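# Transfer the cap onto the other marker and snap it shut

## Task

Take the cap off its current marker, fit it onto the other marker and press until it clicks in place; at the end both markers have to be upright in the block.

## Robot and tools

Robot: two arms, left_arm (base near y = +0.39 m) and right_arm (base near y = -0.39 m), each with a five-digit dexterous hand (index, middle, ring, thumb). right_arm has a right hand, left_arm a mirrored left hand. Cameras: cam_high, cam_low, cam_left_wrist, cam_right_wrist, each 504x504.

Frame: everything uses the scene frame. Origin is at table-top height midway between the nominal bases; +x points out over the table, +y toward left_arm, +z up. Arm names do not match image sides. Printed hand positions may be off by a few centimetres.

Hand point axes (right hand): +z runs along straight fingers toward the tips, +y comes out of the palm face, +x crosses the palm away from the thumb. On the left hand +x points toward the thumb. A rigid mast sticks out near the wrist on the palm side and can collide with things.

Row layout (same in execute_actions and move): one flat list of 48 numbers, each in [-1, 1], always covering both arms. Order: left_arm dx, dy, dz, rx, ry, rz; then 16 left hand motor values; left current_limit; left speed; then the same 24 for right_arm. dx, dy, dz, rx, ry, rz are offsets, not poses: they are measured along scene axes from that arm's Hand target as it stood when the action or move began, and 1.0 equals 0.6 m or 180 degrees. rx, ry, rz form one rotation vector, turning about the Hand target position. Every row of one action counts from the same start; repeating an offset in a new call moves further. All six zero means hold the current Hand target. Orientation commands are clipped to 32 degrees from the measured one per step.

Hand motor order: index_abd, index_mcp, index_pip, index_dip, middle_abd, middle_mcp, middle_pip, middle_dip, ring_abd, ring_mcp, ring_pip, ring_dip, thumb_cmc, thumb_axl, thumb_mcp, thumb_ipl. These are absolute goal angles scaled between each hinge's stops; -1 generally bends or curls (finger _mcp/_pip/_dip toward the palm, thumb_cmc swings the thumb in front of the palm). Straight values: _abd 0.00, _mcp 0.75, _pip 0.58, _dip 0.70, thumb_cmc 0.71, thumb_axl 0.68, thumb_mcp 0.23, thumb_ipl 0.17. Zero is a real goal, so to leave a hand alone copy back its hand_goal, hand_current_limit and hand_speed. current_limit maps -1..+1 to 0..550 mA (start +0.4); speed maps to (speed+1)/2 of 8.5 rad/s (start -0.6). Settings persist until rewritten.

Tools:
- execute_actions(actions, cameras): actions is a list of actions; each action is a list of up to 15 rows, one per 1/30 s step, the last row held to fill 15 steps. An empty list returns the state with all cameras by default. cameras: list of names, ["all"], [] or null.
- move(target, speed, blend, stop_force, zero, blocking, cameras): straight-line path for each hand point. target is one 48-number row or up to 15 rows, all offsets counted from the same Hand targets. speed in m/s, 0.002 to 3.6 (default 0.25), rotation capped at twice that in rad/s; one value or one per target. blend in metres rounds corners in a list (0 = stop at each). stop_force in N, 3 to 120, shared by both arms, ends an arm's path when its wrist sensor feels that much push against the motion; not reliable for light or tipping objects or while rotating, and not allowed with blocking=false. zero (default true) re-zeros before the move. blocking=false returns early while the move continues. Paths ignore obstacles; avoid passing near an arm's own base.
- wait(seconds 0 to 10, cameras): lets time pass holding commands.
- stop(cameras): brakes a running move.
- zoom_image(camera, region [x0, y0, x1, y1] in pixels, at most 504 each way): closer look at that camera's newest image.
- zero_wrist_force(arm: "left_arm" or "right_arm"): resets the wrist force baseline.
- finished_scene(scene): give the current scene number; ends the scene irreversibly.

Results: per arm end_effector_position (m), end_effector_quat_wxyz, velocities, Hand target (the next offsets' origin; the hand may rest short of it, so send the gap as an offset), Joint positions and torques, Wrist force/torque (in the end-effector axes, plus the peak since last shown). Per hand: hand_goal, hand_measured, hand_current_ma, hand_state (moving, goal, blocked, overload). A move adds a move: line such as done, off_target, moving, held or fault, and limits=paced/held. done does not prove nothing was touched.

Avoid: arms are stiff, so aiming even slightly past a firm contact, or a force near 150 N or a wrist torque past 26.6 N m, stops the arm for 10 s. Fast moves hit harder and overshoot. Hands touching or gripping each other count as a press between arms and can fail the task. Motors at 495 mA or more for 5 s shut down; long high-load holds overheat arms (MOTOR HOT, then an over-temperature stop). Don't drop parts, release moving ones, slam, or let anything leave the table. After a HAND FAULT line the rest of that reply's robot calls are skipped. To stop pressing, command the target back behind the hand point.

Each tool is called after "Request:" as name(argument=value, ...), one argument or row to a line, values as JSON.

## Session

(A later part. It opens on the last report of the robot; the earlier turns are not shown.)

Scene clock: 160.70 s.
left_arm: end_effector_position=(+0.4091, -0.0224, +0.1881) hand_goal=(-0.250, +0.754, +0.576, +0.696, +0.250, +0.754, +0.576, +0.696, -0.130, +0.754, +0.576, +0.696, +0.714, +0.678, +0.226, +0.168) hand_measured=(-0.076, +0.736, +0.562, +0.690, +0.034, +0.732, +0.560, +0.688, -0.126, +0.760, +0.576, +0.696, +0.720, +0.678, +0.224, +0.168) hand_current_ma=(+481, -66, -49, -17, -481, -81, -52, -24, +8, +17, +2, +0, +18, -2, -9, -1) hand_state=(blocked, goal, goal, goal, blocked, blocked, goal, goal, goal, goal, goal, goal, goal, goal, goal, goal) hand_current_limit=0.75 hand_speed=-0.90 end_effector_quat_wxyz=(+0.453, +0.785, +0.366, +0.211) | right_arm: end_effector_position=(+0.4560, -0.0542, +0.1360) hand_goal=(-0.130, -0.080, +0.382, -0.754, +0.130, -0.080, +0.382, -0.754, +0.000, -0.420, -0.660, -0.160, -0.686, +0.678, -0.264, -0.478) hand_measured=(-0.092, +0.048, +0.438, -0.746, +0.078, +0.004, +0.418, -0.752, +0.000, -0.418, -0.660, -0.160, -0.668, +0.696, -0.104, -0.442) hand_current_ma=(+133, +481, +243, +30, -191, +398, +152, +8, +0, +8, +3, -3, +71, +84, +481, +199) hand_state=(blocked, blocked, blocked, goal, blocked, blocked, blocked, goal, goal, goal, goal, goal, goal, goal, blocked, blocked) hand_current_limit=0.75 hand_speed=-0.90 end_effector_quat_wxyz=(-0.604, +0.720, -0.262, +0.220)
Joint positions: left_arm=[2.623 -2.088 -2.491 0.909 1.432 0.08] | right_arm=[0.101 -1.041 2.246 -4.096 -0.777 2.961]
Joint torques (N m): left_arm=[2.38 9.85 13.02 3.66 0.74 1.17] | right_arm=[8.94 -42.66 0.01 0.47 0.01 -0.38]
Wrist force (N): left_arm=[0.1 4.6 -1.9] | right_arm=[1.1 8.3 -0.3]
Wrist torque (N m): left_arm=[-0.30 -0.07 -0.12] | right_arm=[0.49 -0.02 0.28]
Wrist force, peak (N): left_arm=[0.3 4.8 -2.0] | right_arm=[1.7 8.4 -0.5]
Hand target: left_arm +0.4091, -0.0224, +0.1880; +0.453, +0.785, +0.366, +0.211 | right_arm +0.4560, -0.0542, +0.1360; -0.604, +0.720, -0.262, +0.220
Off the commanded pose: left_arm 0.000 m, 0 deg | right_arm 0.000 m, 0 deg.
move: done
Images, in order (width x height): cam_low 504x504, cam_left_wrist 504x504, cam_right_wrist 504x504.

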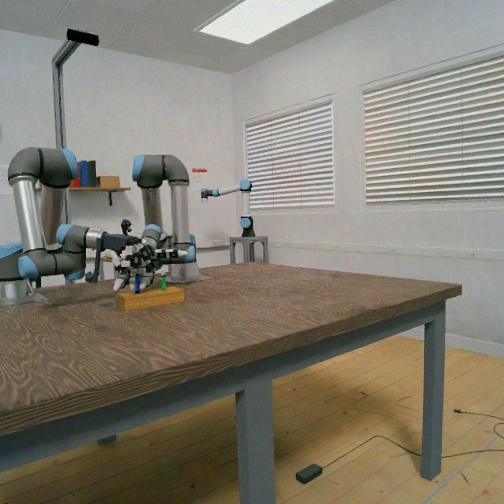

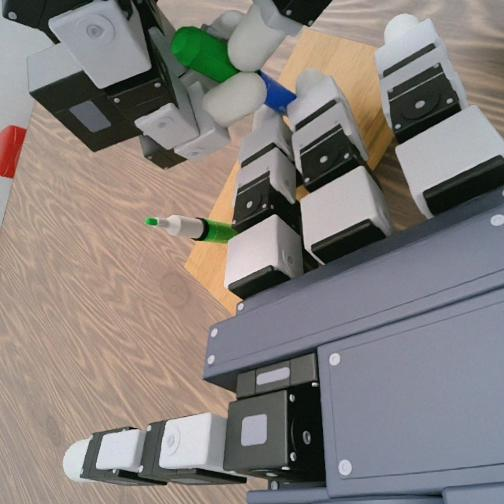

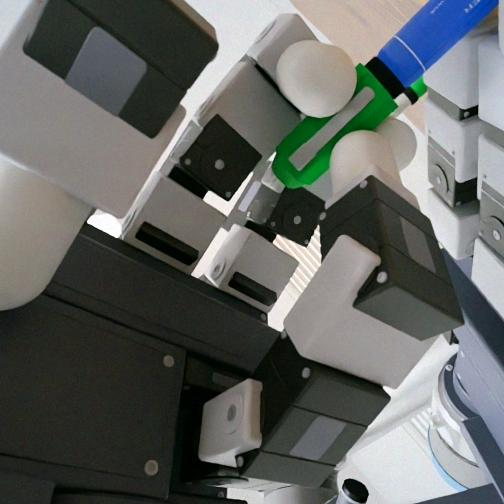

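Request:
move(
  target=[0,0,-0.00667,0,0,0,-0.25,0.754,0.576,0.696,0.25,0.754,0.576,0.696,-0.13,0.754,0.576,0.696,0.714,0.678,0.226,0.168,0.75,-0.9,0,0,0.00333,0,0,0,-0.13,-0.081,0.381,-0.754,0.13,-0.081,0.381,-0.754,0,-0.42,-0.66,-0.16,-0.686,0.677,-0.265,-0.479,0.75,-0.9],
  speed=0.01,
  cameras=["cam_low","cam_left_wrist","cam_right_wrist"],
)

Request:
zoom_image(
  camera="cam_low",
  region=[110, 250, 190, 310],
)

Request:
zoom_image(
  camera="cam_right_wrist",
  region=[250, 0, 504, 254],
)

Scene clock: 164.90 s.
left_arm: end_effector_position=(+0.4091, -0.0224, +0.1841) hand_goal=(-0.250, +0.754, +0.576, +0.696, +0.250, +0.754, +0.576, +0.696, -0.130, +0.754, +0.576, +0.696, +0.714, +0.678, +0.226, +0.168) hand_measured=(-0.078, +0.728, +0.556, +0.688, +0.034, +0.720, +0.552, +0.684, -0.126, +0.760, +0.576, +0.696, +0.720, +0.678, +0.224, +0.168) hand_current_ma=(+481, -97, -68, -24, -481, -134, -81, -37, +8, +17, +2, +0, +18, -2, -9, -1) hand_state=(blocked, blocked, goal, goal, blocked, blocked, blocked, goal, goal, goal, goal, goal, goal, goal, goal, goal) hand_current_limit=0.75 hand_speed=-0.90 end_effector_quat_wxyz=(+0.453, +0.785, +0.366, +0.211) | right_arm: end_effector_position=(+0.4560, -0.0542, +0.1380) hand_goal=(-0.130, -0.080, +0.382, -0.754, +0.130, -0.080, +0.382, -0.754, +0.000, -0.420, -0.660, -0.160, -0.686, +0.678, -0.264, -0.478) hand_measured=(-0.092, +0.048, +0.438, -0.746, +0.078, +0.004, +0.418, -0.750, +0.000, -0.418, -0.660, -0.160, -0.668, +0.696, -0.104, -0.442) hand_current_ma=(+133, +481, +243, +31, -191, +396, +152, +13, +0, +8, +3, -3, +71, +84, +481, +199) hand_state=(blocked, blocked, blocked, goal, blocked, blocked, blocked, goal, goal, goal, goal, goal, goal, goal, blocked, blocked) hand_current_limit=0.75 hand_speed=-0.90 end_effector_quat_wxyz=(-0.604, +0.720, -0.262, +0.220)
Joint positions: left_arm=[2.623 -2.104 -2.49 0.923 1.432 0.08] | right_arm=[0.101 -1.047 2.246 -4.091 -0.776 2.961]
Joint torques (N m): left_arm=[-0.08 12.69 13.15 3.45 -0.66 1.28] | right_arm=[8.49 -42.82 -3.88 0.08 2.56 -0.86]
Wrist force (N): left_arm=[-0.2 5.9 -1.3] | right_arm=[0.9 8.0 0.0]
Wrist torque (N m): left_arm=[-0.42 -0.08 -0.15] | right_arm=[0.41 -0.04 0.29]
Wrist force, peak (N): left_arm=[-0.2 5.8 -1.6] | right_arm=[0.8 8.7 -0.4]
Hand target: left_arm +0.4091, -0.0224, +0.1840; +0.453, +0.785, +0.366, +0.211 | right_arm +0.4560, -0.0542, +0.1380; -0.604, +0.720, -0.262, +0.220
Off the commanded pose: left_arm 0.000 m, 0 deg | right_arm 0.000 m, 0 deg.
move: done
Images, in order (width x height): cam_low 504x504, cam_left_wrist 504x504, cam_right_wrist 504x504.

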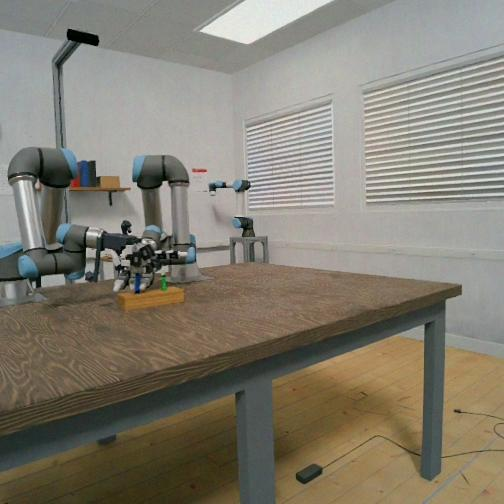

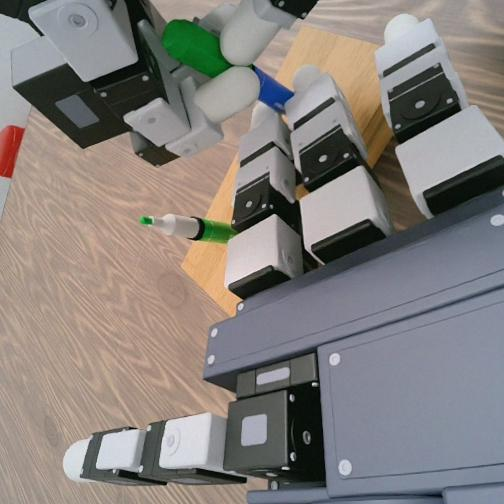

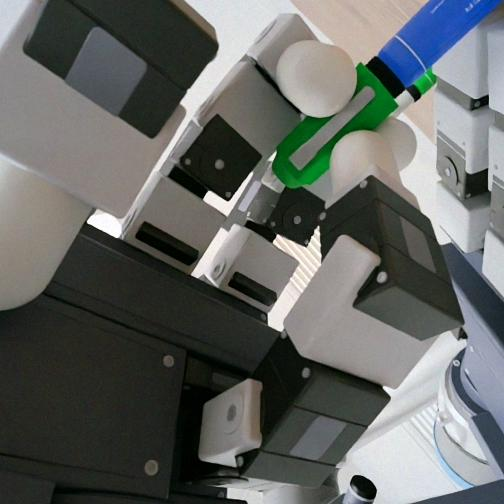

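Scaled by 6.300.

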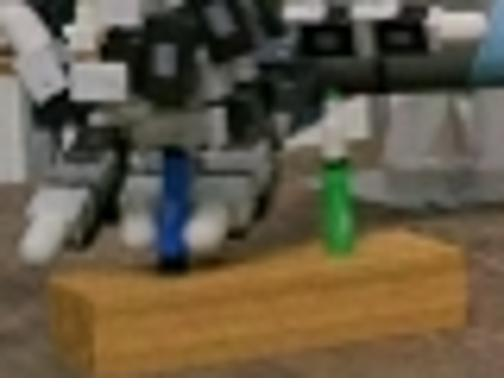

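Scaled by 1.984.

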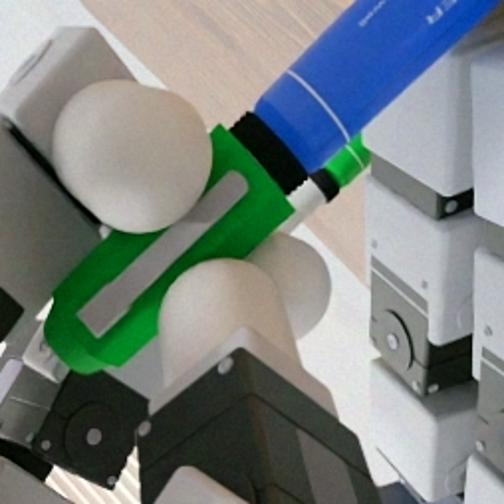

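Request:
move(
  target=[0,0,0,0,0,0,-0.25,0.80,0.62,0.72,0.25,0.80,0.62,0.72,-0.13,0.754,0.576,0.696,0.714,0.678,0.226,0.168,0.75,-0.95,0,0,0,0,0,0,-0.13,-0.081,0.381,-0.754,0.13,-0.081,0.381,-0.754,0,-0.42,-0.66,-0.16,-0.686,0.677,-0.265,-0.479,0.75,-0.9],
  speed=0.01,
  cameras=["cam_right_wrist","cam_low"],
)

Request:
zoom_image(
  camera="cam_right_wrist",
  region=[250, 0, 504, 254],
)

Request:
zoom_image(
  camera="cam_low",
  region=[110, 250, 190, 310],
)

Scene clock: 167.30 s.
left_arm: end_effector_position=(+0.4091, -0.0224, +0.1840) hand_goal=(-0.250, +0.800, +0.620, +0.720, +0.250, +0.800, +0.620, +0.720, -0.130, +0.754, +0.576, +0.696, +0.714, +0.678, +0.226, +0.168) hand_measured=(-0.080, +0.728, +0.562, +0.694, +0.034, +0.720, +0.558, +0.686, -0.126, +0.760, +0.576, +0.696, +0.720, +0.678, +0.224, +0.168) hand_current_ma=(+481, -311, -235, -97, -481, -355, -251, -123, +8, +17, +2, +0, +18, -2, -9, -1) hand_state=(blocked, blocked, blocked, blocked, blocked, blocked, blocked, blocked, goal, goal, goal, goal, goal, goal, goal, goal) hand_current_limit=0.75 hand_speed=-0.95 end_effector_quat_wxyz=(+0.453, +0.785, +0.366, +0.211) | right_arm: end_effector_position=(+0.4560, -0.0542, +0.1380) hand_goal=(-0.130, -0.080, +0.382, -0.754, +0.130, -0.080, +0.382, -0.754, +0.000, -0.420, -0.660, -0.160, -0.686, +0.678, -0.264, -0.478) hand_measured=(-0.092, +0.048, +0.438, -0.746, +0.078, +0.002, +0.418, -0.750, +0.000, -0.418, -0.660, -0.160, -0.668, +0.696, -0.104, -0.442) hand_current_ma=(+133, +481, +243, +32, -191, +387, +152, +13, +0, +8, +3, -3, +71, +84, +481, +199) hand_state=(blocked, blocked, blocked, goal, blocked, blocked, blocked, goal, goal, goal, goal, goal, goal, goal, blocked, blocked) hand_current_limit=0.75 hand_speed=-0.90 end_effector_quat_wxyz=(-0.604, +0.720, -0.262, +0.220)
Joint positions: left_arm=[2.623 -2.104 -2.49 0.923 1.432 0.08] | right_arm=[0.101 -1.047 2.246 -4.091 -0.776 2.961]
Joint torques (N m): left_arm=[-0.5 12.46 11.65 3.17 -1.05 0.82] | right_arm=[8.49 -41.92 -20.1 0.01 2.16 -1.21]
Wrist force (N): left_arm=[0.2 6.2 -1.2] | right_arm=[0.2 9.0 -0.5]
Wrist torque (N m): left_arm=[-0.49 -0.03 -0.11] | right_arm=[0.45 0.02 0.27]
Wrist force, peak (N): left_arm=[0.2 6.7 -1.3] | right_arm=[0.5 9.1 -0.5]
Hand target: left_arm +0.4091, -0.0224, +0.1840; +0.453, +0.785, +0.366, +0.211 | right_arm +0.4560, -0.0542, +0.1380; -0.604, +0.720, -0.262, +0.220
Off the commanded pose: left_arm 0.000 m, 0 deg | right_arm 0.000 m, 0 deg.
move: done
Images, in order (width x height): cam_low 504x504, cam_right_wrist 504x504.

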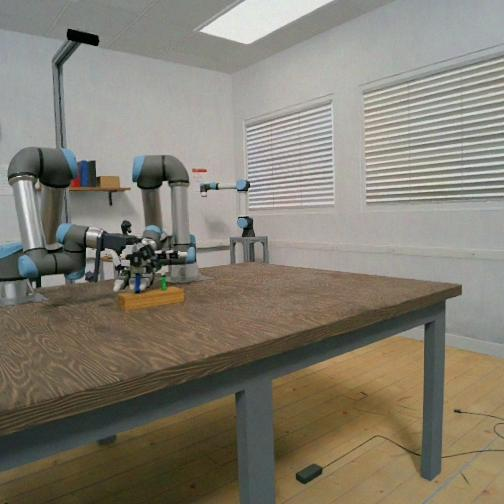

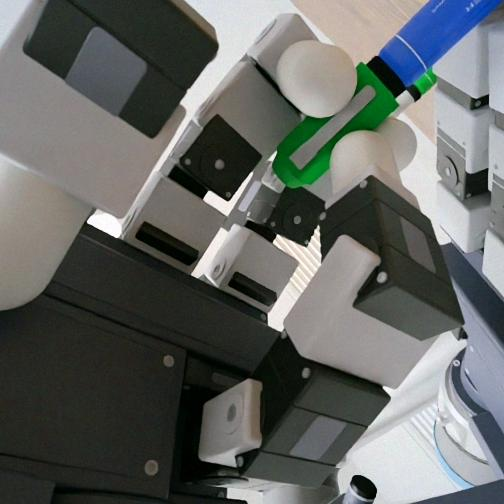

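Scaled by 1.984.

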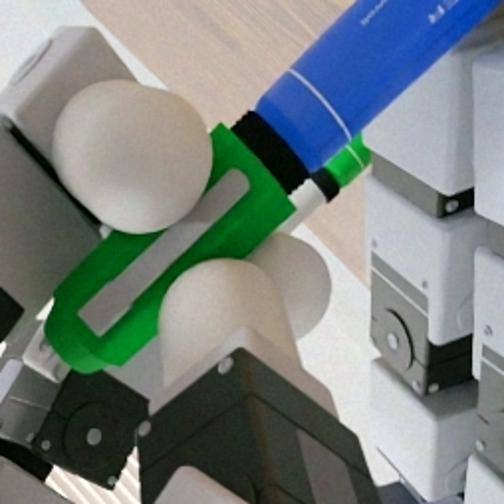

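Scaled by 6.300.

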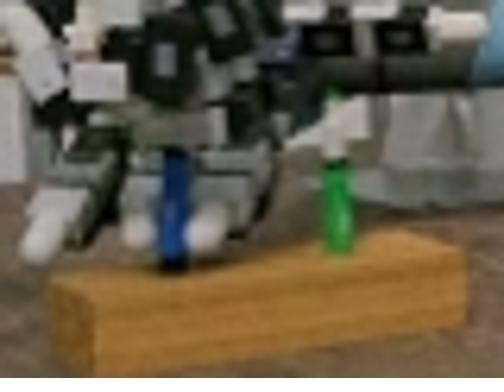

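Request:
move(
  target=[0,0,-0.005,0,0,0,-0.25,0.80,0.62,0.72,0.25,0.80,0.62,0.72,-0.13,0.754,0.576,0.696,0.714,0.678,0.226,0.168,0.75,-0.95,0,0,0.00333,0,0,0,-0.13,-0.081,0.381,-0.754,0.13,-0.081,0.381,-0.754,0,-0.42,-0.66,-0.16,-0.686,0.677,-0.265,-0.479,0.75,-0.9],
  speed=0.01,
  cameras=["cam_right_wrist","cam_low","cam_left_wrist"],
)

Request:
zoom_image(
  camera="cam_right_wrist",
  region=[250, 0, 504, 254],
)

Request:
zoom_image(
  camera="cam_low",
  region=[110, 250, 190, 310],
)

Request:
zoom_image(
  camera="cam_left_wrist",
  region=[180, 0, 430, 250],
)

Scene clock: 168.93 s.
left_arm: end_effector_position=(+0.4091, -0.0224, +0.1811) hand_goal=(-0.250, +0.800, +0.620, +0.720, +0.250, +0.800, +0.620, +0.720, -0.130, +0.754, +0.576, +0.696, +0.714, +0.678, +0.226, +0.168) hand_measured=(-0.080, +0.734, +0.566, +0.694, +0.034, +0.720, +0.564, +0.688, -0.126, +0.760, +0.576, +0.696, +0.720, +0.678, +0.224, +0.168) hand_current_ma=(+481, -283, -208, -90, -481, -351, -226, -122, +8, +17, +2, +0, +18, -2, -9, -1) hand_state=(blocked, blocked, blocked, blocked, blocked, blocked, blocked, blocked, goal, goal, goal, goal, goal, goal, goal, goal) hand_current_limit=0.75 hand_speed=-0.95 end_effector_quat_wxyz=(+0.453, +0.785, +0.366, +0.211) | right_arm: end_effector_position=(+0.4560, -0.0542, +0.1400) hand_goal=(-0.130, -0.080, +0.382, -0.754, +0.130, -0.080, +0.382, -0.754, +0.000, -0.420, -0.660, -0.160, -0.686, +0.678, -0.264, -0.478) hand_measured=(-0.092, +0.048, +0.438, -0.746, +0.078, +0.002, +0.418, -0.750, +0.000, -0.418, -0.660, -0.160, -0.668, +0.696, -0.104, -0.442) hand_current_ma=(+133, +481, +243, +33, -191, +387, +152, +13, +0, +8, +3, -3, +71, +84, +481, +199) hand_state=(blocked, blocked, blocked, goal, blocked, blocked, blocked, goal, goal, goal, goal, goal, goal, goal, blocked, blocked) hand_current_limit=0.75 hand_speed=-0.90 end_effector_quat_wxyz=(-0.604, +0.720, -0.262, +0.220)
Joint positions: left_arm=[2.623 -2.115 -2.489 0.934 1.432 0.08] | right_arm=[0.101 -1.052 2.246 -4.085 -0.776 2.961]
Joint torques (N m): left_arm=[0.53 10.87 10.8 3.24 -1.15 0.62] | right_arm=[8.67 -43.37 -21.57 0.16 2.04 -0.69]
Wrist force (N): left_arm=[-0.6 6.8 -0.8] | right_arm=[0.5 8.5 0.0]
Wrist torque (N m): left_arm=[-0.52 -0.13 -0.17] | right_arm=[0.44 -0.03 0.30]
Wrist force, peak (N): left_arm=[0.4 7.0 -1.4] | right_arm=[0.5 9.4 -0.4]
Hand target: left_arm +0.4091, -0.0224, +0.1810; +0.453, +0.785, +0.366, +0.211 | right_arm +0.4560, -0.0542, +0.1400; -0.604, +0.720, -0.262, +0.220
Off the commanded pose: left_arm 0.000 m, 0 deg | right_arm 0.000 m, 0 deg.
move: done
Images, in order (width x height): cam_low 504x504, cam_left_wrist 504x504, cam_right_wrist 504x504.

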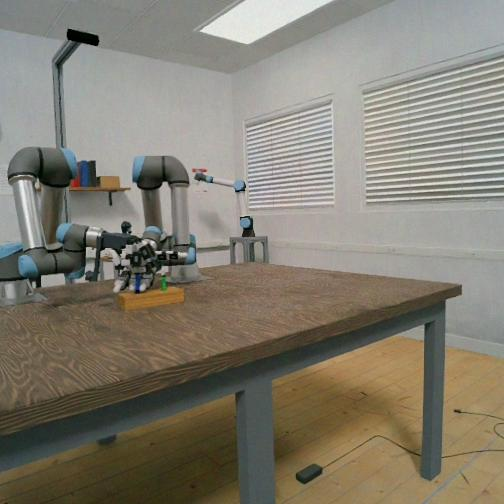

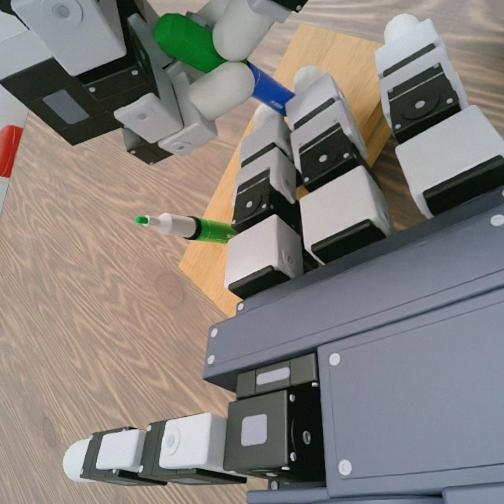

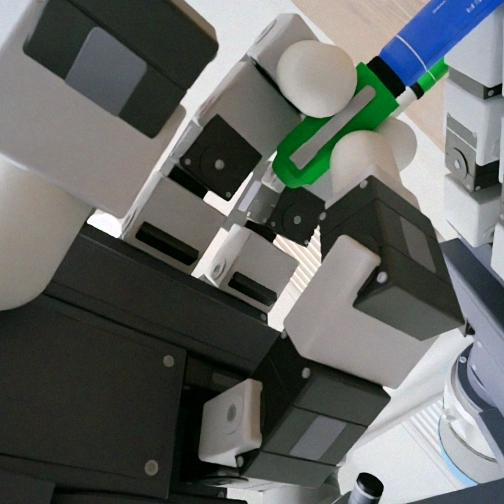

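Scaled by 1.984.

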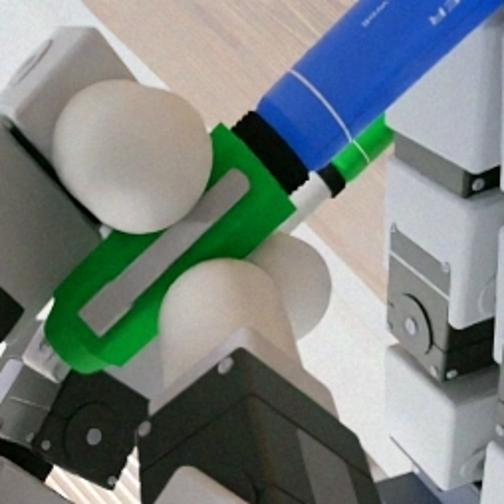

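Scaled by 6.300.

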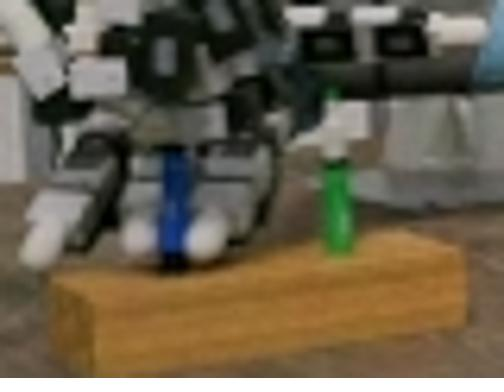

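Scaled by 2.016.

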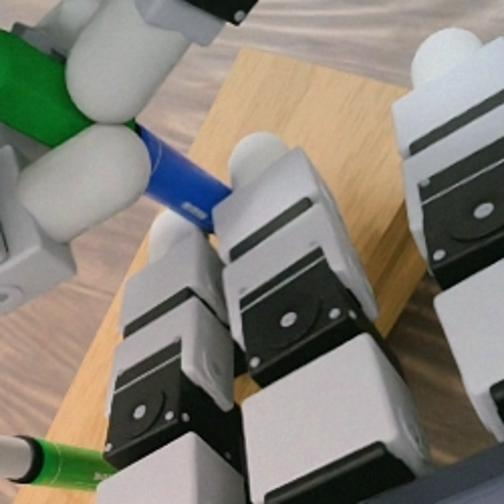

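Request:
move(
  target=[
    [0,0,0.01333,0,0,0,-0.25,0.754,0.576,0.696,0.25,0.754,0.576,0.696,-0.13,0.754,0.576,0.696,0.714,0.678,0.226,0.168,0.5,-0.9,0,0,-0.01,0,0,0,-0.11,-0.041,0.401,-0.754,0.11,-0.041,0.401,-0.754,0,-0.42,-0.66,-0.16,-0.686,0.677,-0.225,-0.459,0.5,-0.9],
    [0,0,0.01333,0,0,0,0.2,0.754,0.576,0.696,-0.2,0.754,0.576,0.696,-0.25,0.754,0.576,0.696,0.714,0.678,0.226,0.168,0.5,-0.8,0,0,-0.01667,0,0,0,-0.11,-0.041,0.401,-0.754,0.11,-0.041,0.401,-0.754,0,-0.42,-0.66,-0.16,-0.686,0.677,-0.225,-0.459,0.5,-0.9],
  ],
  speed=0.02,
  cameras=["cam_low","cam_left_wrist"],
)

Request:
zoom_image(
  camera="cam_low",
  region=[110, 250, 190, 310],
)

Request:
zoom_image(
  camera="cam_left_wrist",
  region=[180, 0, 430, 250],
)

Scene clock: 182.87 s.
left_arm: end_effector_position=(+0.4091, -0.0224, +0.1890) hand_goal=(+0.200, +0.754, +0.576, +0.696, -0.200, +0.754, +0.576, +0.696, -0.250, +0.754, +0.576, +0.696, +0.714, +0.678, +0.226, +0.168) hand_measured=(+0.196, +0.774, +0.584, +0.700, -0.196, +0.772, +0.582, +0.700, -0.246, +0.760, +0.576, +0.696, +0.720, +0.678, +0.224, +0.168) hand_current_ma=(-10, +72, +24, +9, +11, +66, +20, +10, +11, +17, +2, +0, +18, -2, -9, -1) hand_state=(goal, goal, goal, goal, goal, goal, goal, goal, goal, goal, goal, goal, goal, goal, goal, goal) hand_current_limit=0.50 hand_speed=-0.80 end_effector_quat_wxyz=(+0.453, +0.785, +0.366, +0.211) | right_arm: end_effector_position=(+0.4560, -0.0542, +0.1300) hand_goal=(-0.110, -0.040, +0.402, -0.754, +0.110, -0.040, +0.402, -0.754, +0.000, -0.420, -0.660, -0.160, -0.686, +0.678, -0.224, -0.458) hand_measured=(-0.090, +0.048, +0.438, -0.758, +0.078, +0.002, +0.420, -0.756, +0.000, -0.418, -0.660, -0.160, -0.668, +0.696, -0.102, -0.454) hand_current_ma=(+68, +413, +151, -14, -116, +186, +73, -8, +0, +8, +3, -3, +71, +85, +413, +22) hand_state=(blocked, blocked, blocked, goal, blocked, blocked, goal, goal, goal, goal, goal, goal, goal, goal, blocked, goal) hand_current_limit=0.50 hand_speed=-0.90 end_effector_quat_wxyz=(-0.604, +0.720, -0.262, +0.220)
Joint positions: left_arm=[2.623 -2.085 -2.491 0.905 1.432 0.08] | right_arm=[0.101 -1.024 2.246 -4.113 -0.776 2.961]
Joint torques (N m): left_arm=[0.33 32.58 -0.63 1.37 -0.52 -0.81] | right_arm=[8.59 -20.69 -12.75 -5.14 1.26 1.14]
Wrist force (N): left_arm=[0.1 1.5 1.5] | right_arm=[0.1 3.8 -1.1]
Wrist torque (N m): left_arm=[-0.35 -0.02 -0.09] | right_arm=[0.38 -0.01 0.28]
Wrist force, peak (N): left_arm=[-0.7 7.0 -1.0] | right_arm=[-0.2 9.4 0.1]
Hand target: left_arm +0.4091, -0.0224, +0.1890; +0.453, +0.785, +0.366, +0.211 | right_arm +0.4560, -0.0542, +0.1300; -0.604, +0.720, -0.262, +0.220
Off the commanded pose: left_arm 0.000 m, 0 deg | right_arm 0.000 m, 0 deg.
move: done
Images, in order (width x height): cam_low 504x504, cam_left_wrist 504x504.

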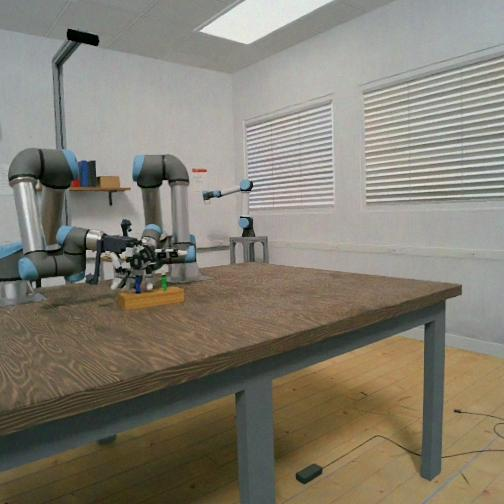

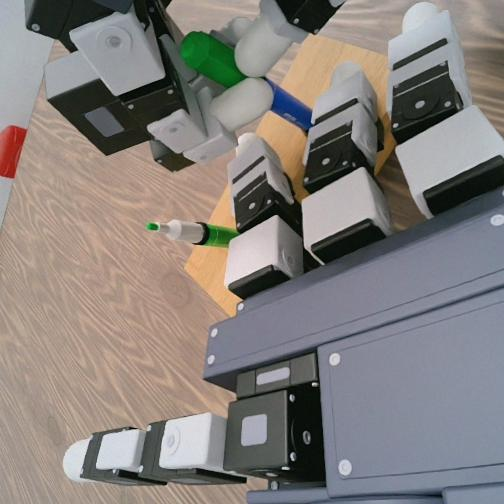

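Scaled by 6.300.

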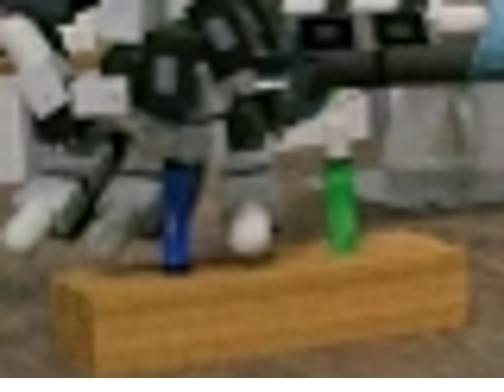

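Scaled by 2.016.

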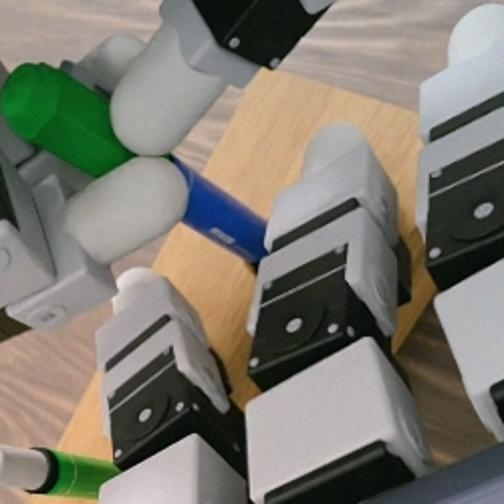

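Request:
execute_actions(
  actions=[],
  cameras=["all"],
)

Scene clock: 186.40 s.
left_arm: end_effector_position=(+0.4091, -0.0224, +0.1890) hand_goal=(+0.200, +0.754, +0.576, +0.696, -0.200, +0.754, +0.576, +0.696, -0.250, +0.754, +0.576, +0.696, +0.714, +0.678, +0.226, +0.168) hand_measured=(+0.196, +0.774, +0.584, +0.700, -0.196, +0.772, +0.582, +0.700, -0.246, +0.760, +0.576, +0.696, +0.720, +0.678, +0.224, +0.168) hand_current_ma=(-10, +72, +24, +9, +11, +66, +20, +10, +11, +17, +2, +0, +18, -2, -9, -1) hand_state=(goal, goal, goal, goal, goal, goal, goal, goal, goal, goal, goal, goal, goal, goal, goal, goal) hand_current_limit=0.50 hand_speed=-0.80 end_effector_quat_wxyz=(+0.453, +0.785, +0.366, +0.211) | right_arm: end_effector_position=(+0.4560, -0.0542, +0.1300) hand_goal=(-0.110, -0.040, +0.402, -0.754, +0.110, -0.040, +0.402, -0.754, +0.000, -0.420, -0.660, -0.160, -0.686, +0.678, -0.224, -0.458) hand_measured=(-0.090, +0.048, +0.438, -0.758, +0.078, +0.002, +0.420, -0.756, +0.000, -0.418, -0.660, -0.160, -0.668, +0.696, -0.102, -0.454) hand_current_ma=(+68, +413, +151, -14, -116, +186, +73, -8, +0, +8, +3, -3, +71, +85, +413, +22) hand_state=(blocked, blocked, blocked, goal, blocked, blocked, goal, goal, goal, goal, goal, goal, goal, goal, blocked, goal) hand_current_limit=0.50 hand_speed=-0.90 end_effector_quat_wxyz=(-0.604, +0.720, -0.262, +0.220)
Joint positions: left_arm=[2.623 -2.085 -2.491 0.905 1.432 0.08] | right_arm=[0.101 -1.024 2.246 -4.113 -0.776 2.961]
Joint velocities: within noise
Joint torques (N m): left_arm=[1.02 14.02 2.85 1.43 0 -0.79] | right_arm=[8.94 -30.27 -19.54 -5.08 0.62 1]
Wrist force (N): left_arm=[0.4 1.6 1.3] | right_arm=[0.1 3.7 -1.4]
Wrist torque (N m): left_arm=[-0.32 -0.07 -0.07] | right_arm=[0.39 -0.01 0.29]
Wrist force, peak (N): left_arm=[0.3 1.8 1.4] | right_arm=[0.6 4.0 -1.2]
Hand target: left_arm +0.4091, -0.0224, +0.1890; +0.453, +0.785, +0.366, +0.211 | right_arm +0.4560, -0.0542, +0.1300; -0.604, +0.720, -0.262, +0.220
Off the commanded pose: left_arm 0.000 m, 0 deg | right_arm 0.000 m, 0 deg.

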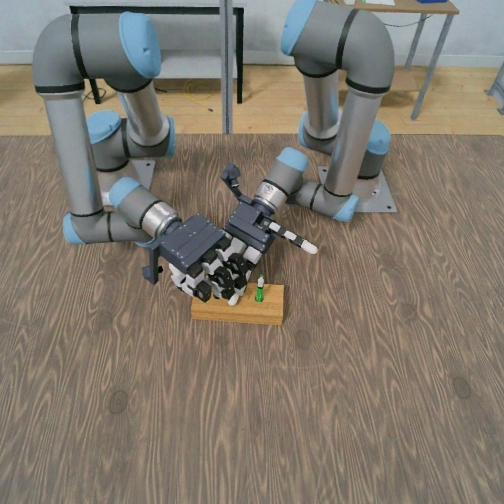

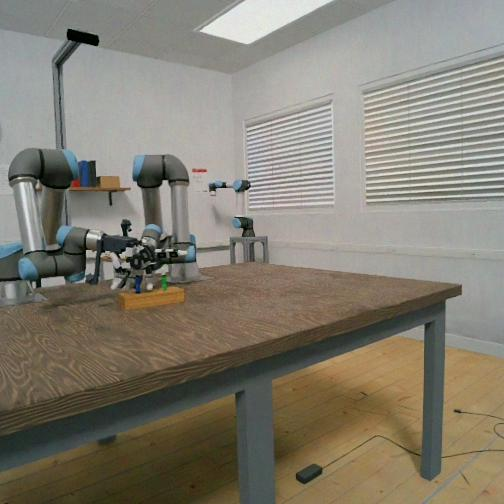

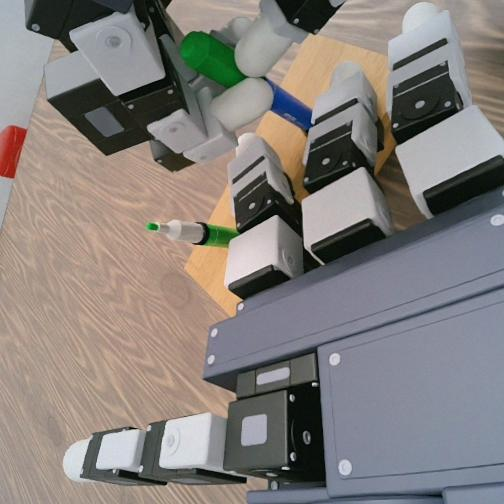

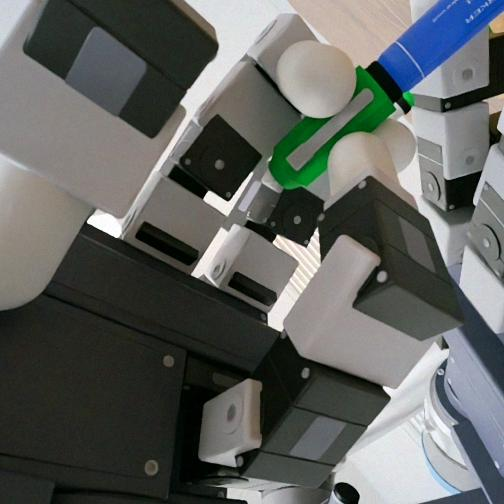

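Request:
move(
  target=[
    [-0.0843,0.0707,0,0,0,0, 0.2,0.754,0.576,0.696,-0.2,0.754,0.576,0.696,-0.25,0.754,0.576,0.696,0.714,0.678,0.226,0.168,0.5,-0.8, 0,0,0,0,0,0,-0.11,-0.041,0.401,-0.754,0.11,-0.041,0.401,-0.754,0,-0.42,-0.66,-0.16,-0.686,0.677,-0.225,-0.459,0.5,-0.9],
  ],
  speed=0.12,
)

Request:
move(
  target=[
    [0,0,0,0,0,0, 0.2,0.342,0.576,0.696,-0.2,0.342,0.576,0.696,-0.25,0.342,0.576,0.696,0.714,0.678,0.226,0.168,0.5,-0.8, 0,0,0,0,0,0,-0.11,-0.041,0.401,-0.754,0.11,-0.041,0.401,-0.754,0,-0.42,-0.66,-0.16,-0.686,0.677,-0.225,-0.459,0.5,-0.9],
  ],
  cameras=["cam_high","cam_low","cam_left_wrist"],
)

Scene clock: 202.00 s.
left_arm: end_effector_position=(+0.3586, +0.0199, +0.1890) hand_goal=(+0.200, +0.754, +0.576, +0.696, -0.200, +0.754, +0.576, +0.696, -0.250, +0.754, +0.576, +0.696, +0.714, +0.678, +0.226, +0.168) hand_measured=(+0.196, +0.772, +0.584, +0.700, -0.196, +0.772, +0.582, +0.700, -0.246, +0.760, +0.576, +0.696, +0.720, +0.678, +0.224, +0.168) hand_current_ma=(-10, +68, +23, +9, +11, +63, +20, +10, +11, +17, +2, +0, +18, -2, -9, -1) hand_state=(goal, goal, goal, goal, goal, goal, goal, goal, goal, goal, goal, goal, goal, goal, goal, goal) hand_current_limit=0.50 hand_speed=-0.80 end_effector_quat_wxyz=(+0.453, +0.785, +0.366, +0.211) | right_arm: end_effector_position=(+0.4560, -0.0542, +0.1300) hand_goal=(-0.110, -0.040, +0.402, -0.754, +0.110, -0.040, +0.402, -0.754, +0.000, -0.420, -0.660, -0.160, -0.686, +0.678, -0.224, -0.458) hand_measured=(-0.090, +0.048, +0.438, -0.758, +0.078, +0.002, +0.420, -0.756, +0.000, -0.418, -0.660, -0.160, -0.668, +0.696, -0.102, -0.454) hand_current_ma=(+68, +413, +151, -14, -116, +186, +73, -8, +0, +8, +3, -3, +71, +85, +413, +22) hand_state=(blocked, blocked, blocked, goal, blocked, blocked, goal, goal, goal, goal, goal, goal, goal, goal, blocked, goal) hand_current_limit=0.50 hand_speed=-0.90 end_effector_quat_wxyz=(-0.604, +0.720, -0.262, +0.220)
Joint positions: left_arm=[2.665 -2.067 -2.673 1.066 1.395 0.102] | right_arm=[0.101 -1.024 2.246 -4.113 -0.776 2.961]
Joint torques (N m): left_arm=[6.48 10.62 -5.48 4.72 -1.91 1.38] | right_arm=[8.97 -39.38 -19.73 -5.14 0 0.93]
Wrist force (N): left_arm=[0.1 1.6 1.4] | right_arm=[0.3 3.3 -1.4]
Wrist torque (N m): left_arm=[-0.34 -0.02 -0.10] | right_arm=[0.34 -0.03 0.29]
Wrist force, peak (N): left_arm=[0.2 2.0 1.9] | right_arm=[0.2 4.0 -1.4]
Hand target: left_arm +0.3586, +0.0200, +0.1890; +0.453, +0.785, +0.366, +0.211 | right_arm +0.4560, -0.0542, +0.1300; -0.604, +0.720, -0.262, +0.220
Off the commanded pose: left_arm 0.000 m, 0 deg | right_arm 0.000 m, 0 deg.
move: done

Scene clock: 202.87 s.
left_arm: end_effector_position=(+0.3586, +0.0200, +0.1890) hand_goal=(+0.200, +0.342, +0.576, +0.696, -0.200, +0.342, +0.576, +0.696, -0.250, +0.342, +0.576, +0.696, +0.714, +0.678, +0.226, +0.168) hand_measured=(+0.196, +0.366, +0.584, +0.700, -0.196, +0.364, +0.582, +0.700, -0.246, +0.362, +0.576, +0.696, +0.720, +0.678, +0.224, +0.168) hand_current_ma=(-8, +88, +23, +9, +9, +81, +20, +10, +8, +77, +2, +0, +18, -2, -9, -1) hand_state=(goal, blocked, goal, goal, goal, blocked, goal, goal, goal, blocked, goal, goal, goal, goal, goal, goal) hand_current_limit=0.50 hand_speed=-0.80 end_effector_quat_wxyz=(+0.453, +0.785, +0.366, +0.211) | right_arm: end_effector_position=(+0.4560, -0.0542, +0.1300) hand_goal=(-0.110, -0.040, +0.402, -0.754, +0.110, -0.040, +0.402, -0.754, +0.000, -0.420, -0.660, -0.160, -0.686, +0.678, -0.224, -0.458) hand_measured=(-0.090, +0.048, +0.438, -0.758, +0.078, +0.002, +0.420, -0.756, +0.000, -0.418, -0.660, -0.160, -0.668, +0.696, -0.102, -0.454) hand_current_ma=(+68, +413, +151, -14, -116, +186, +73, -8, +0, +8, +3, -3, +71, +85, +413, +22) hand_state=(blocked, blocked, blocked, goal, blocked, blocked, goal, goal, goal, goal, goal, goal, goal, goal, blocked, goal) hand_current_limit=0.50 hand_speed=-0.90 end_effector_quat_wxyz=(-0.604, +0.720, -0.262, +0.220)
Joint positions: left_arm=[2.665 -2.067 -2.673 1.066 1.395 0.102] | right_arm=[0.101 -1.024 2.246 -4.113 -0.776 2.961]
Joint torques (N m): left_arm=[6.85 9.87 -5.73 4.78 -1.91 1.22] | right_arm=[8.54 -38.44 -20.76 -4.97 -0.04 0.86]
Wrist force (N): left_arm=[0.1 1.8 1.2] | right_arm=[0.3 3.6 -1.3]
Wrist torque (N m): left_arm=[-0.27 -0.02 -0.11] | right_arm=[0.37 -0.03 0.30]
Wrist force, peak (N): left_arm=[0.3 1.8 1.6] | right_arm=[0.4 3.6 -1.5]
Hand target: left_arm +0.3586, +0.0200, +0.1890; +0.453, +0.785, +0.366, +0.211 | right_arm +0.4560, -0.0542, +0.1300; -0.604, +0.720, -0.262, +0.220
Off the commanded pose: left_arm 0.000 m, 0 deg | right_arm 0.000 m, 0 deg.
move: done
Images, in order (width x height): cam_high 504x504, cam_low 504x504, cam_left_wrist 504x504.

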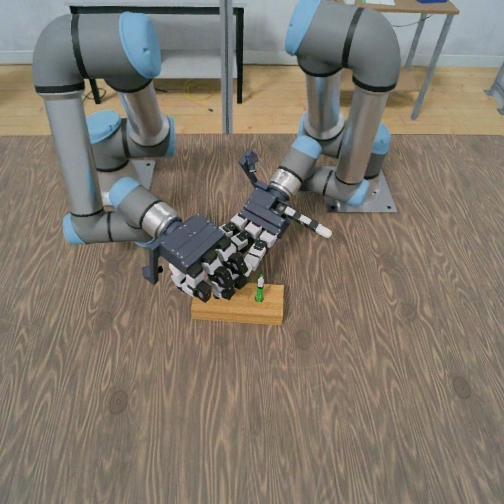

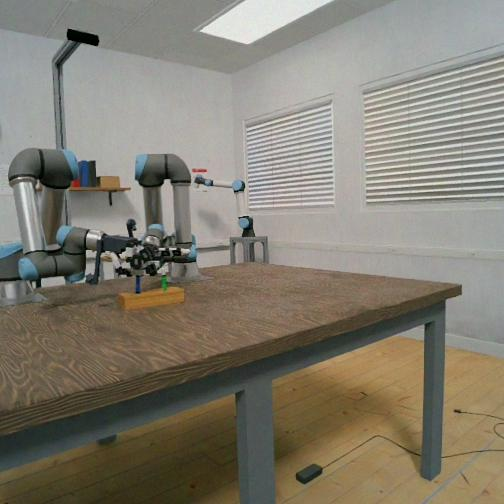

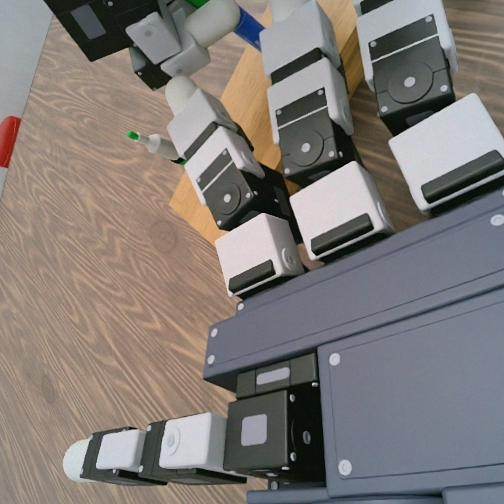

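Request:
move(
  target=[
    [-0.002,-0.0025,-0.0908,0,0,0, 0.2,0.32,0.576,0.696,-0.2,0.32,0.576,0.696,-0.25,0.32,0.576,0.696,0.714,0.678,0.226,0.168,0.5,-0.8, 0,0,0,0,0,0,-0.11,-0.041,0.401,-0.754,0.11,-0.041,0.401,-0.754,0,-0.42,-0.66,-0.16,-0.686,0.677,-0.225,-0.459,0.5,-0.9],
  ],
  speed=0.06,
  stop_force=6,
  cameras=["cam_high","cam_low","cam_left_wrist"],
)

Request:
zoom_image(
  camera="cam_low",
  region=[60, 200, 220, 330],
)

Request:
zoom_image(
  camera="cam_high",
  region=[130, 190, 330, 340],
)

Scene clock: 205.57 s.
left_arm: end_effector_position=(+0.3574, +0.0185, +0.1345) hand_goal=(+0.200, +0.320, +0.576, +0.696, -0.200, +0.320, +0.576, +0.696, -0.250, +0.320, +0.576, +0.696, +0.714, +0.678, +0.226, +0.168) hand_measured=(+0.196, +0.344, +0.584, +0.700, -0.196, +0.342, +0.582, +0.700, -0.246, +0.340, +0.576, +0.696, +0.720, +0.678, +0.224, +0.168) hand_current_ma=(-8, +87, +23, +9, +8, +81, +20, +10, +8, +76, +2, +0, +18, -2, -9, -1) hand_state=(goal, blocked, goal, goal, goal, blocked, goal, goal, goal, blocked, goal, goal, goal, goal, goal, goal) hand_current_limit=0.50 hand_speed=-0.80 end_effector_quat_wxyz=(+0.453, +0.785, +0.366, +0.211) | right_arm: end_effector_position=(+0.4560, -0.0542, +0.1300) hand_goal=(-0.110, -0.040, +0.402, -0.754, +0.110, -0.040, +0.402, -0.754, +0.000, -0.420, -0.660, -0.160, -0.686, +0.678, -0.224, -0.458) hand_measured=(-0.090, +0.048, +0.438, -0.758, +0.078, +0.002, +0.420, -0.756, +0.000, -0.418, -0.660, -0.160, -0.668, +0.696, -0.102, -0.454) hand_current_ma=(+68, +413, +151, -14, -116, +186, +73, -8, +0, +8, +3, -3, +71, +85, +413, +22) hand_state=(blocked, blocked, blocked, goal, blocked, blocked, goal, goal, goal, goal, goal, goal, goal, goal, blocked, goal) hand_current_limit=0.50 hand_speed=-0.90 end_effector_quat_wxyz=(-0.604, +0.720, -0.262, +0.220)
Joint positions: left_arm=[2.658 -2.339 -2.639 1.305 1.402 0.098] | right_arm=[0.101 -1.024 2.246 -4.113 -0.776 2.961]
Joint torques (N m): left_arm=[-5.92 14.36 5.84 5.21 0.98 -1.38] | right_arm=[8.54 -39.54 -19.87 -5.08 -0.31 0.67]
Wrist force (N): left_arm=[0.3 1.8 1.4] | right_arm=[0.3 3.6 -1.1]
Wrist torque (N m): left_arm=[-0.31 -0.07 0.02] | right_arm=[0.36 -0.04 0.30]
Wrist force, peak (N): left_arm=[0.1 2.2 1.2] | right_arm=[0.1 4.0 -1.2]
Hand target: left_arm +0.3574, +0.0185, +0.1345; +0.453, +0.785, +0.366, +0.211 | right_arm +0.4560, -0.0542, +0.1300; -0.604, +0.720, -0.262, +0.220
Off the commanded pose: left_arm 0.000 m, 0 deg | right_arm 0.000 m, 0 deg.
move: done
Images, in order (width x height): cam_high 504x504, cam_low 504x504, cam_left_wrist 504x504.

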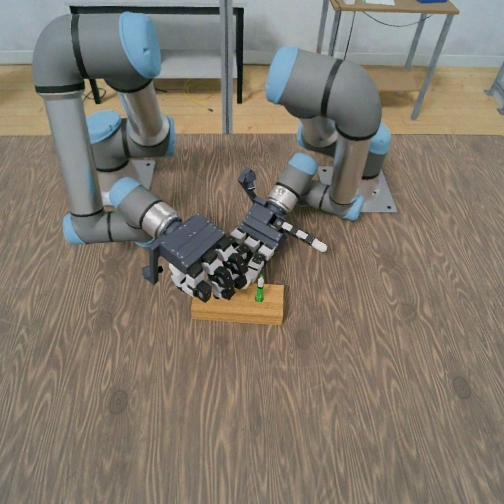

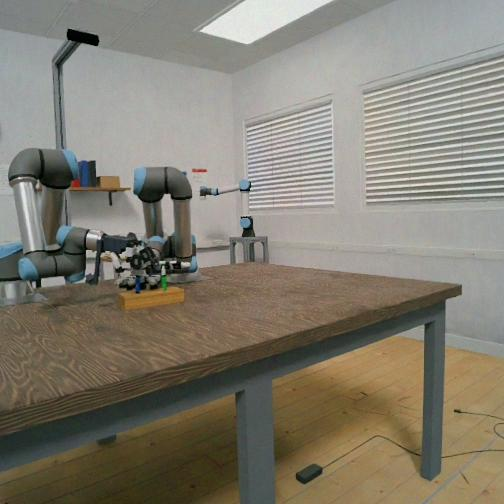

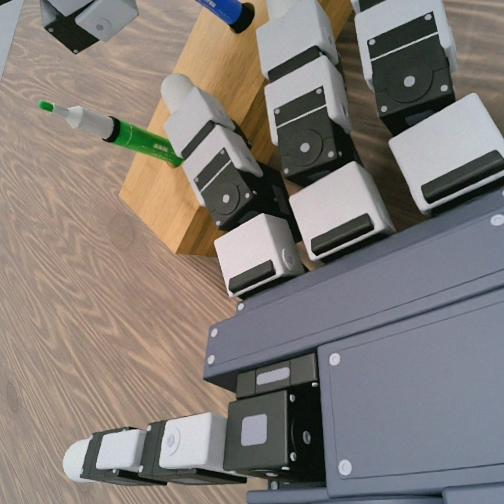

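Scaled by 3.150.

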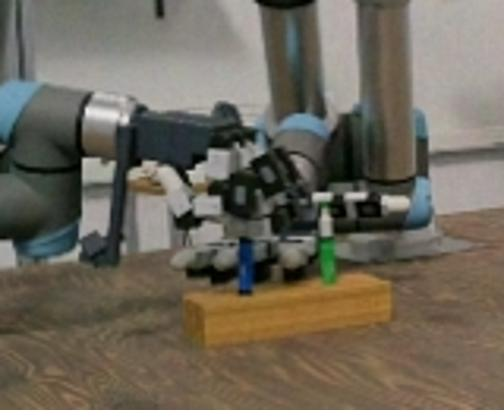

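Scaled by 2.520.

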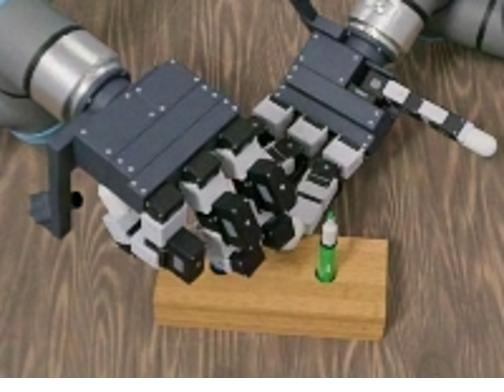

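Request:
zoom_image(
  camera="cam_low",
  region=[105, 260, 175, 310],
)

Request:
zoom_image(
  camera="cam_left_wrist",
  region=[120, 0, 420, 240],
)

Scaled by 7.200.

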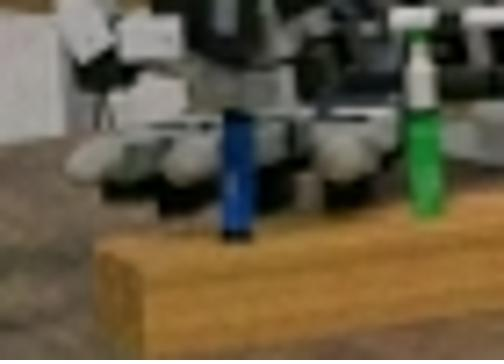

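Scaled by 1.680.

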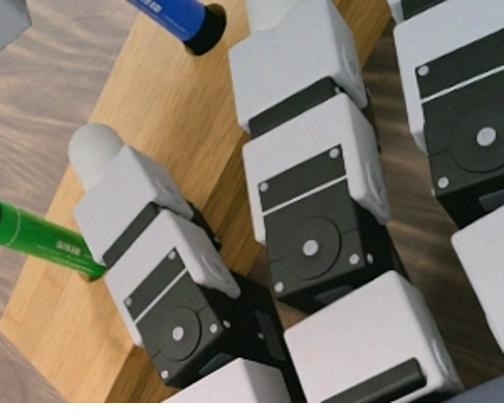

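Request:
move(
  target=[
    [0.0676,-0.0568,0,0,0,0, 0.2,0.32,0.576,0.696,-0.2,0.32,0.576,0.696,-0.25,0.32,0.576,0.696,0.714,0.678,0.226,0.168,0.5,-0.8, 0,0,0,0,0,0,-0.11,-0.041,0.401,-0.754,0.11,-0.041,0.401,-0.754,0,-0.42,-0.66,-0.16,-0.686,0.677,-0.225,-0.459,0.5,-0.9],
  ],
  speed=0.04,
  stop_force=5,
  cameras=["cam_high","cam_low","cam_left_wrist"],
)

Request:
zoom_image(
  camera="cam_left_wrist",
  region=[120, 0, 420, 240],
)

Request:
zoom_image(
  camera="cam_low",
  region=[95, 240, 185, 310],
)

Scene clock: 213.07 s.
left_arm: end_effector_position=(+0.3960, -0.0139, +0.1346) hand_goal=(+0.200, +0.320, +0.576, +0.696, -0.200, +0.320, +0.576, +0.696, -0.250, +0.320, +0.576, +0.696, +0.714, +0.678, +0.226, +0.168) hand_measured=(+0.196, +0.344, +0.584, +0.700, -0.196, +0.342, +0.582, +0.700, -0.246, +0.340, +0.576, +0.696, +0.720, +0.678, +0.224, +0.168) hand_current_ma=(-8, +91, +23, +9, +8, +80, +20, +10, +7, +76, +2, +0, +18, -2, -9, -1) hand_state=(goal, blocked, goal, goal, goal, blocked, goal, goal, goal, blocked, goal, goal, goal, goal, goal, goal) hand_current_limit=0.50 hand_speed=-0.80 end_effector_quat_wxyz=(+0.453, +0.785, +0.366, +0.211) | right_arm: end_effector_position=(+0.4560, -0.0542, +0.1300) hand_goal=(-0.110, -0.040, +0.402, -0.754, +0.110, -0.040, +0.402, -0.754, +0.000, -0.420, -0.660, -0.160, -0.686, +0.678, -0.224, -0.458) hand_measured=(-0.090, +0.048, +0.438, -0.748, +0.072, +0.002, +0.420, -0.766, +0.000, -0.418, -0.660, -0.160, -0.668, +0.696, -0.102, -0.446) hand_current_ma=(+68, +413, +151, +20, -135, +186, +67, -43, +0, +8, +3, -3, +71, +90, +413, +62) hand_state=(blocked, blocked, blocked, goal, blocked, blocked, goal, goal, goal, goal, goal, goal, goal, goal, blocked, goal) hand_current_limit=0.50 hand_speed=-0.90 end_effector_quat_wxyz=(-0.604, +0.720, -0.262, +0.220)
Joint positions: left_arm=[2.624 -2.298 -2.507 1.134 1.431 0.081] | right_arm=[0.101 -1.024 2.246 -4.113 -0.776 2.961]
Joint torques (N m): left_arm=[5.94 16.8 -6.62 5.21 -1.68 1.41] | right_arm=[8.02 -39.31 -15.06 -3.2 -1.2 0.93]
Wrist force (N): left_arm=[0.4 1.7 1.1] | right_arm=[2.8 1.8 -1.3]
Wrist torque (N m): left_arm=[-0.25 -0.11 0.04] | right_arm=[0.38 -0.02 0.20]
Wrist force, peak (N): left_arm=[-0.5 -0.6 -3.5] | right_arm=[0.1 3.8 -1.5]
Hand target: left_arm +0.3960, -0.0139, +0.1346; +0.453, +0.785, +0.366, +0.211 (not the last commanded pose) | right_arm +0.4560, -0.0542, +0.1300; -0.604, +0.720, -0.262, +0.220
Off the commanded pose: left_arm 0.003 m, 0 deg | right_arm 0.000 m, 0 deg.
move: contact (left_arm)
Images, in order (width x height): cam_high 504x504, cam_low 504x504, cam_left_wrist 504x504.

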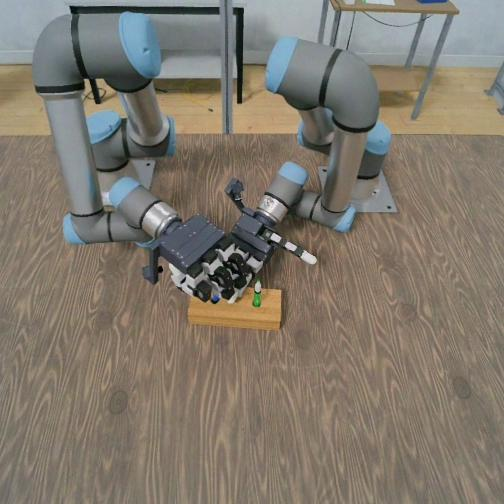

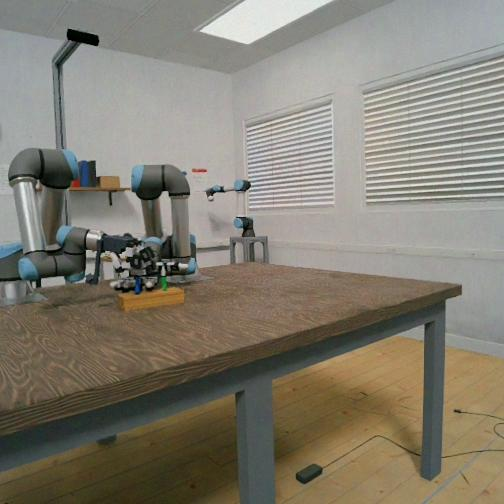

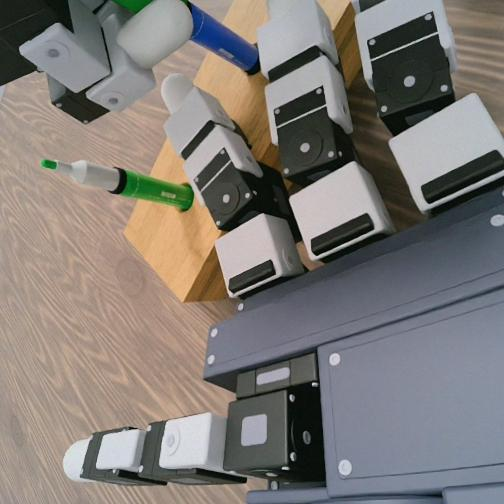

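Scaled by 1.680.

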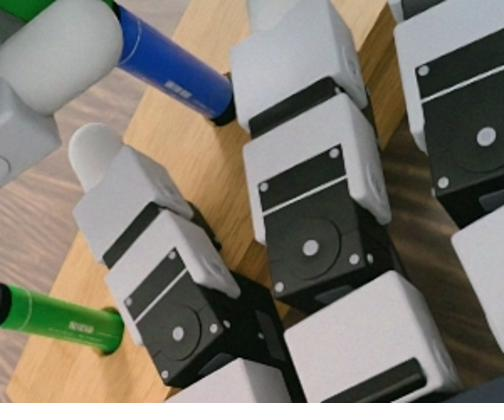

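Scaled by 5.600.

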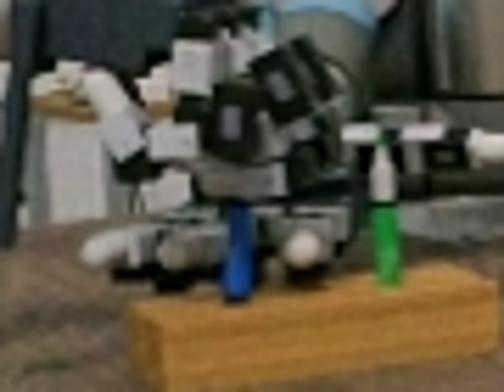

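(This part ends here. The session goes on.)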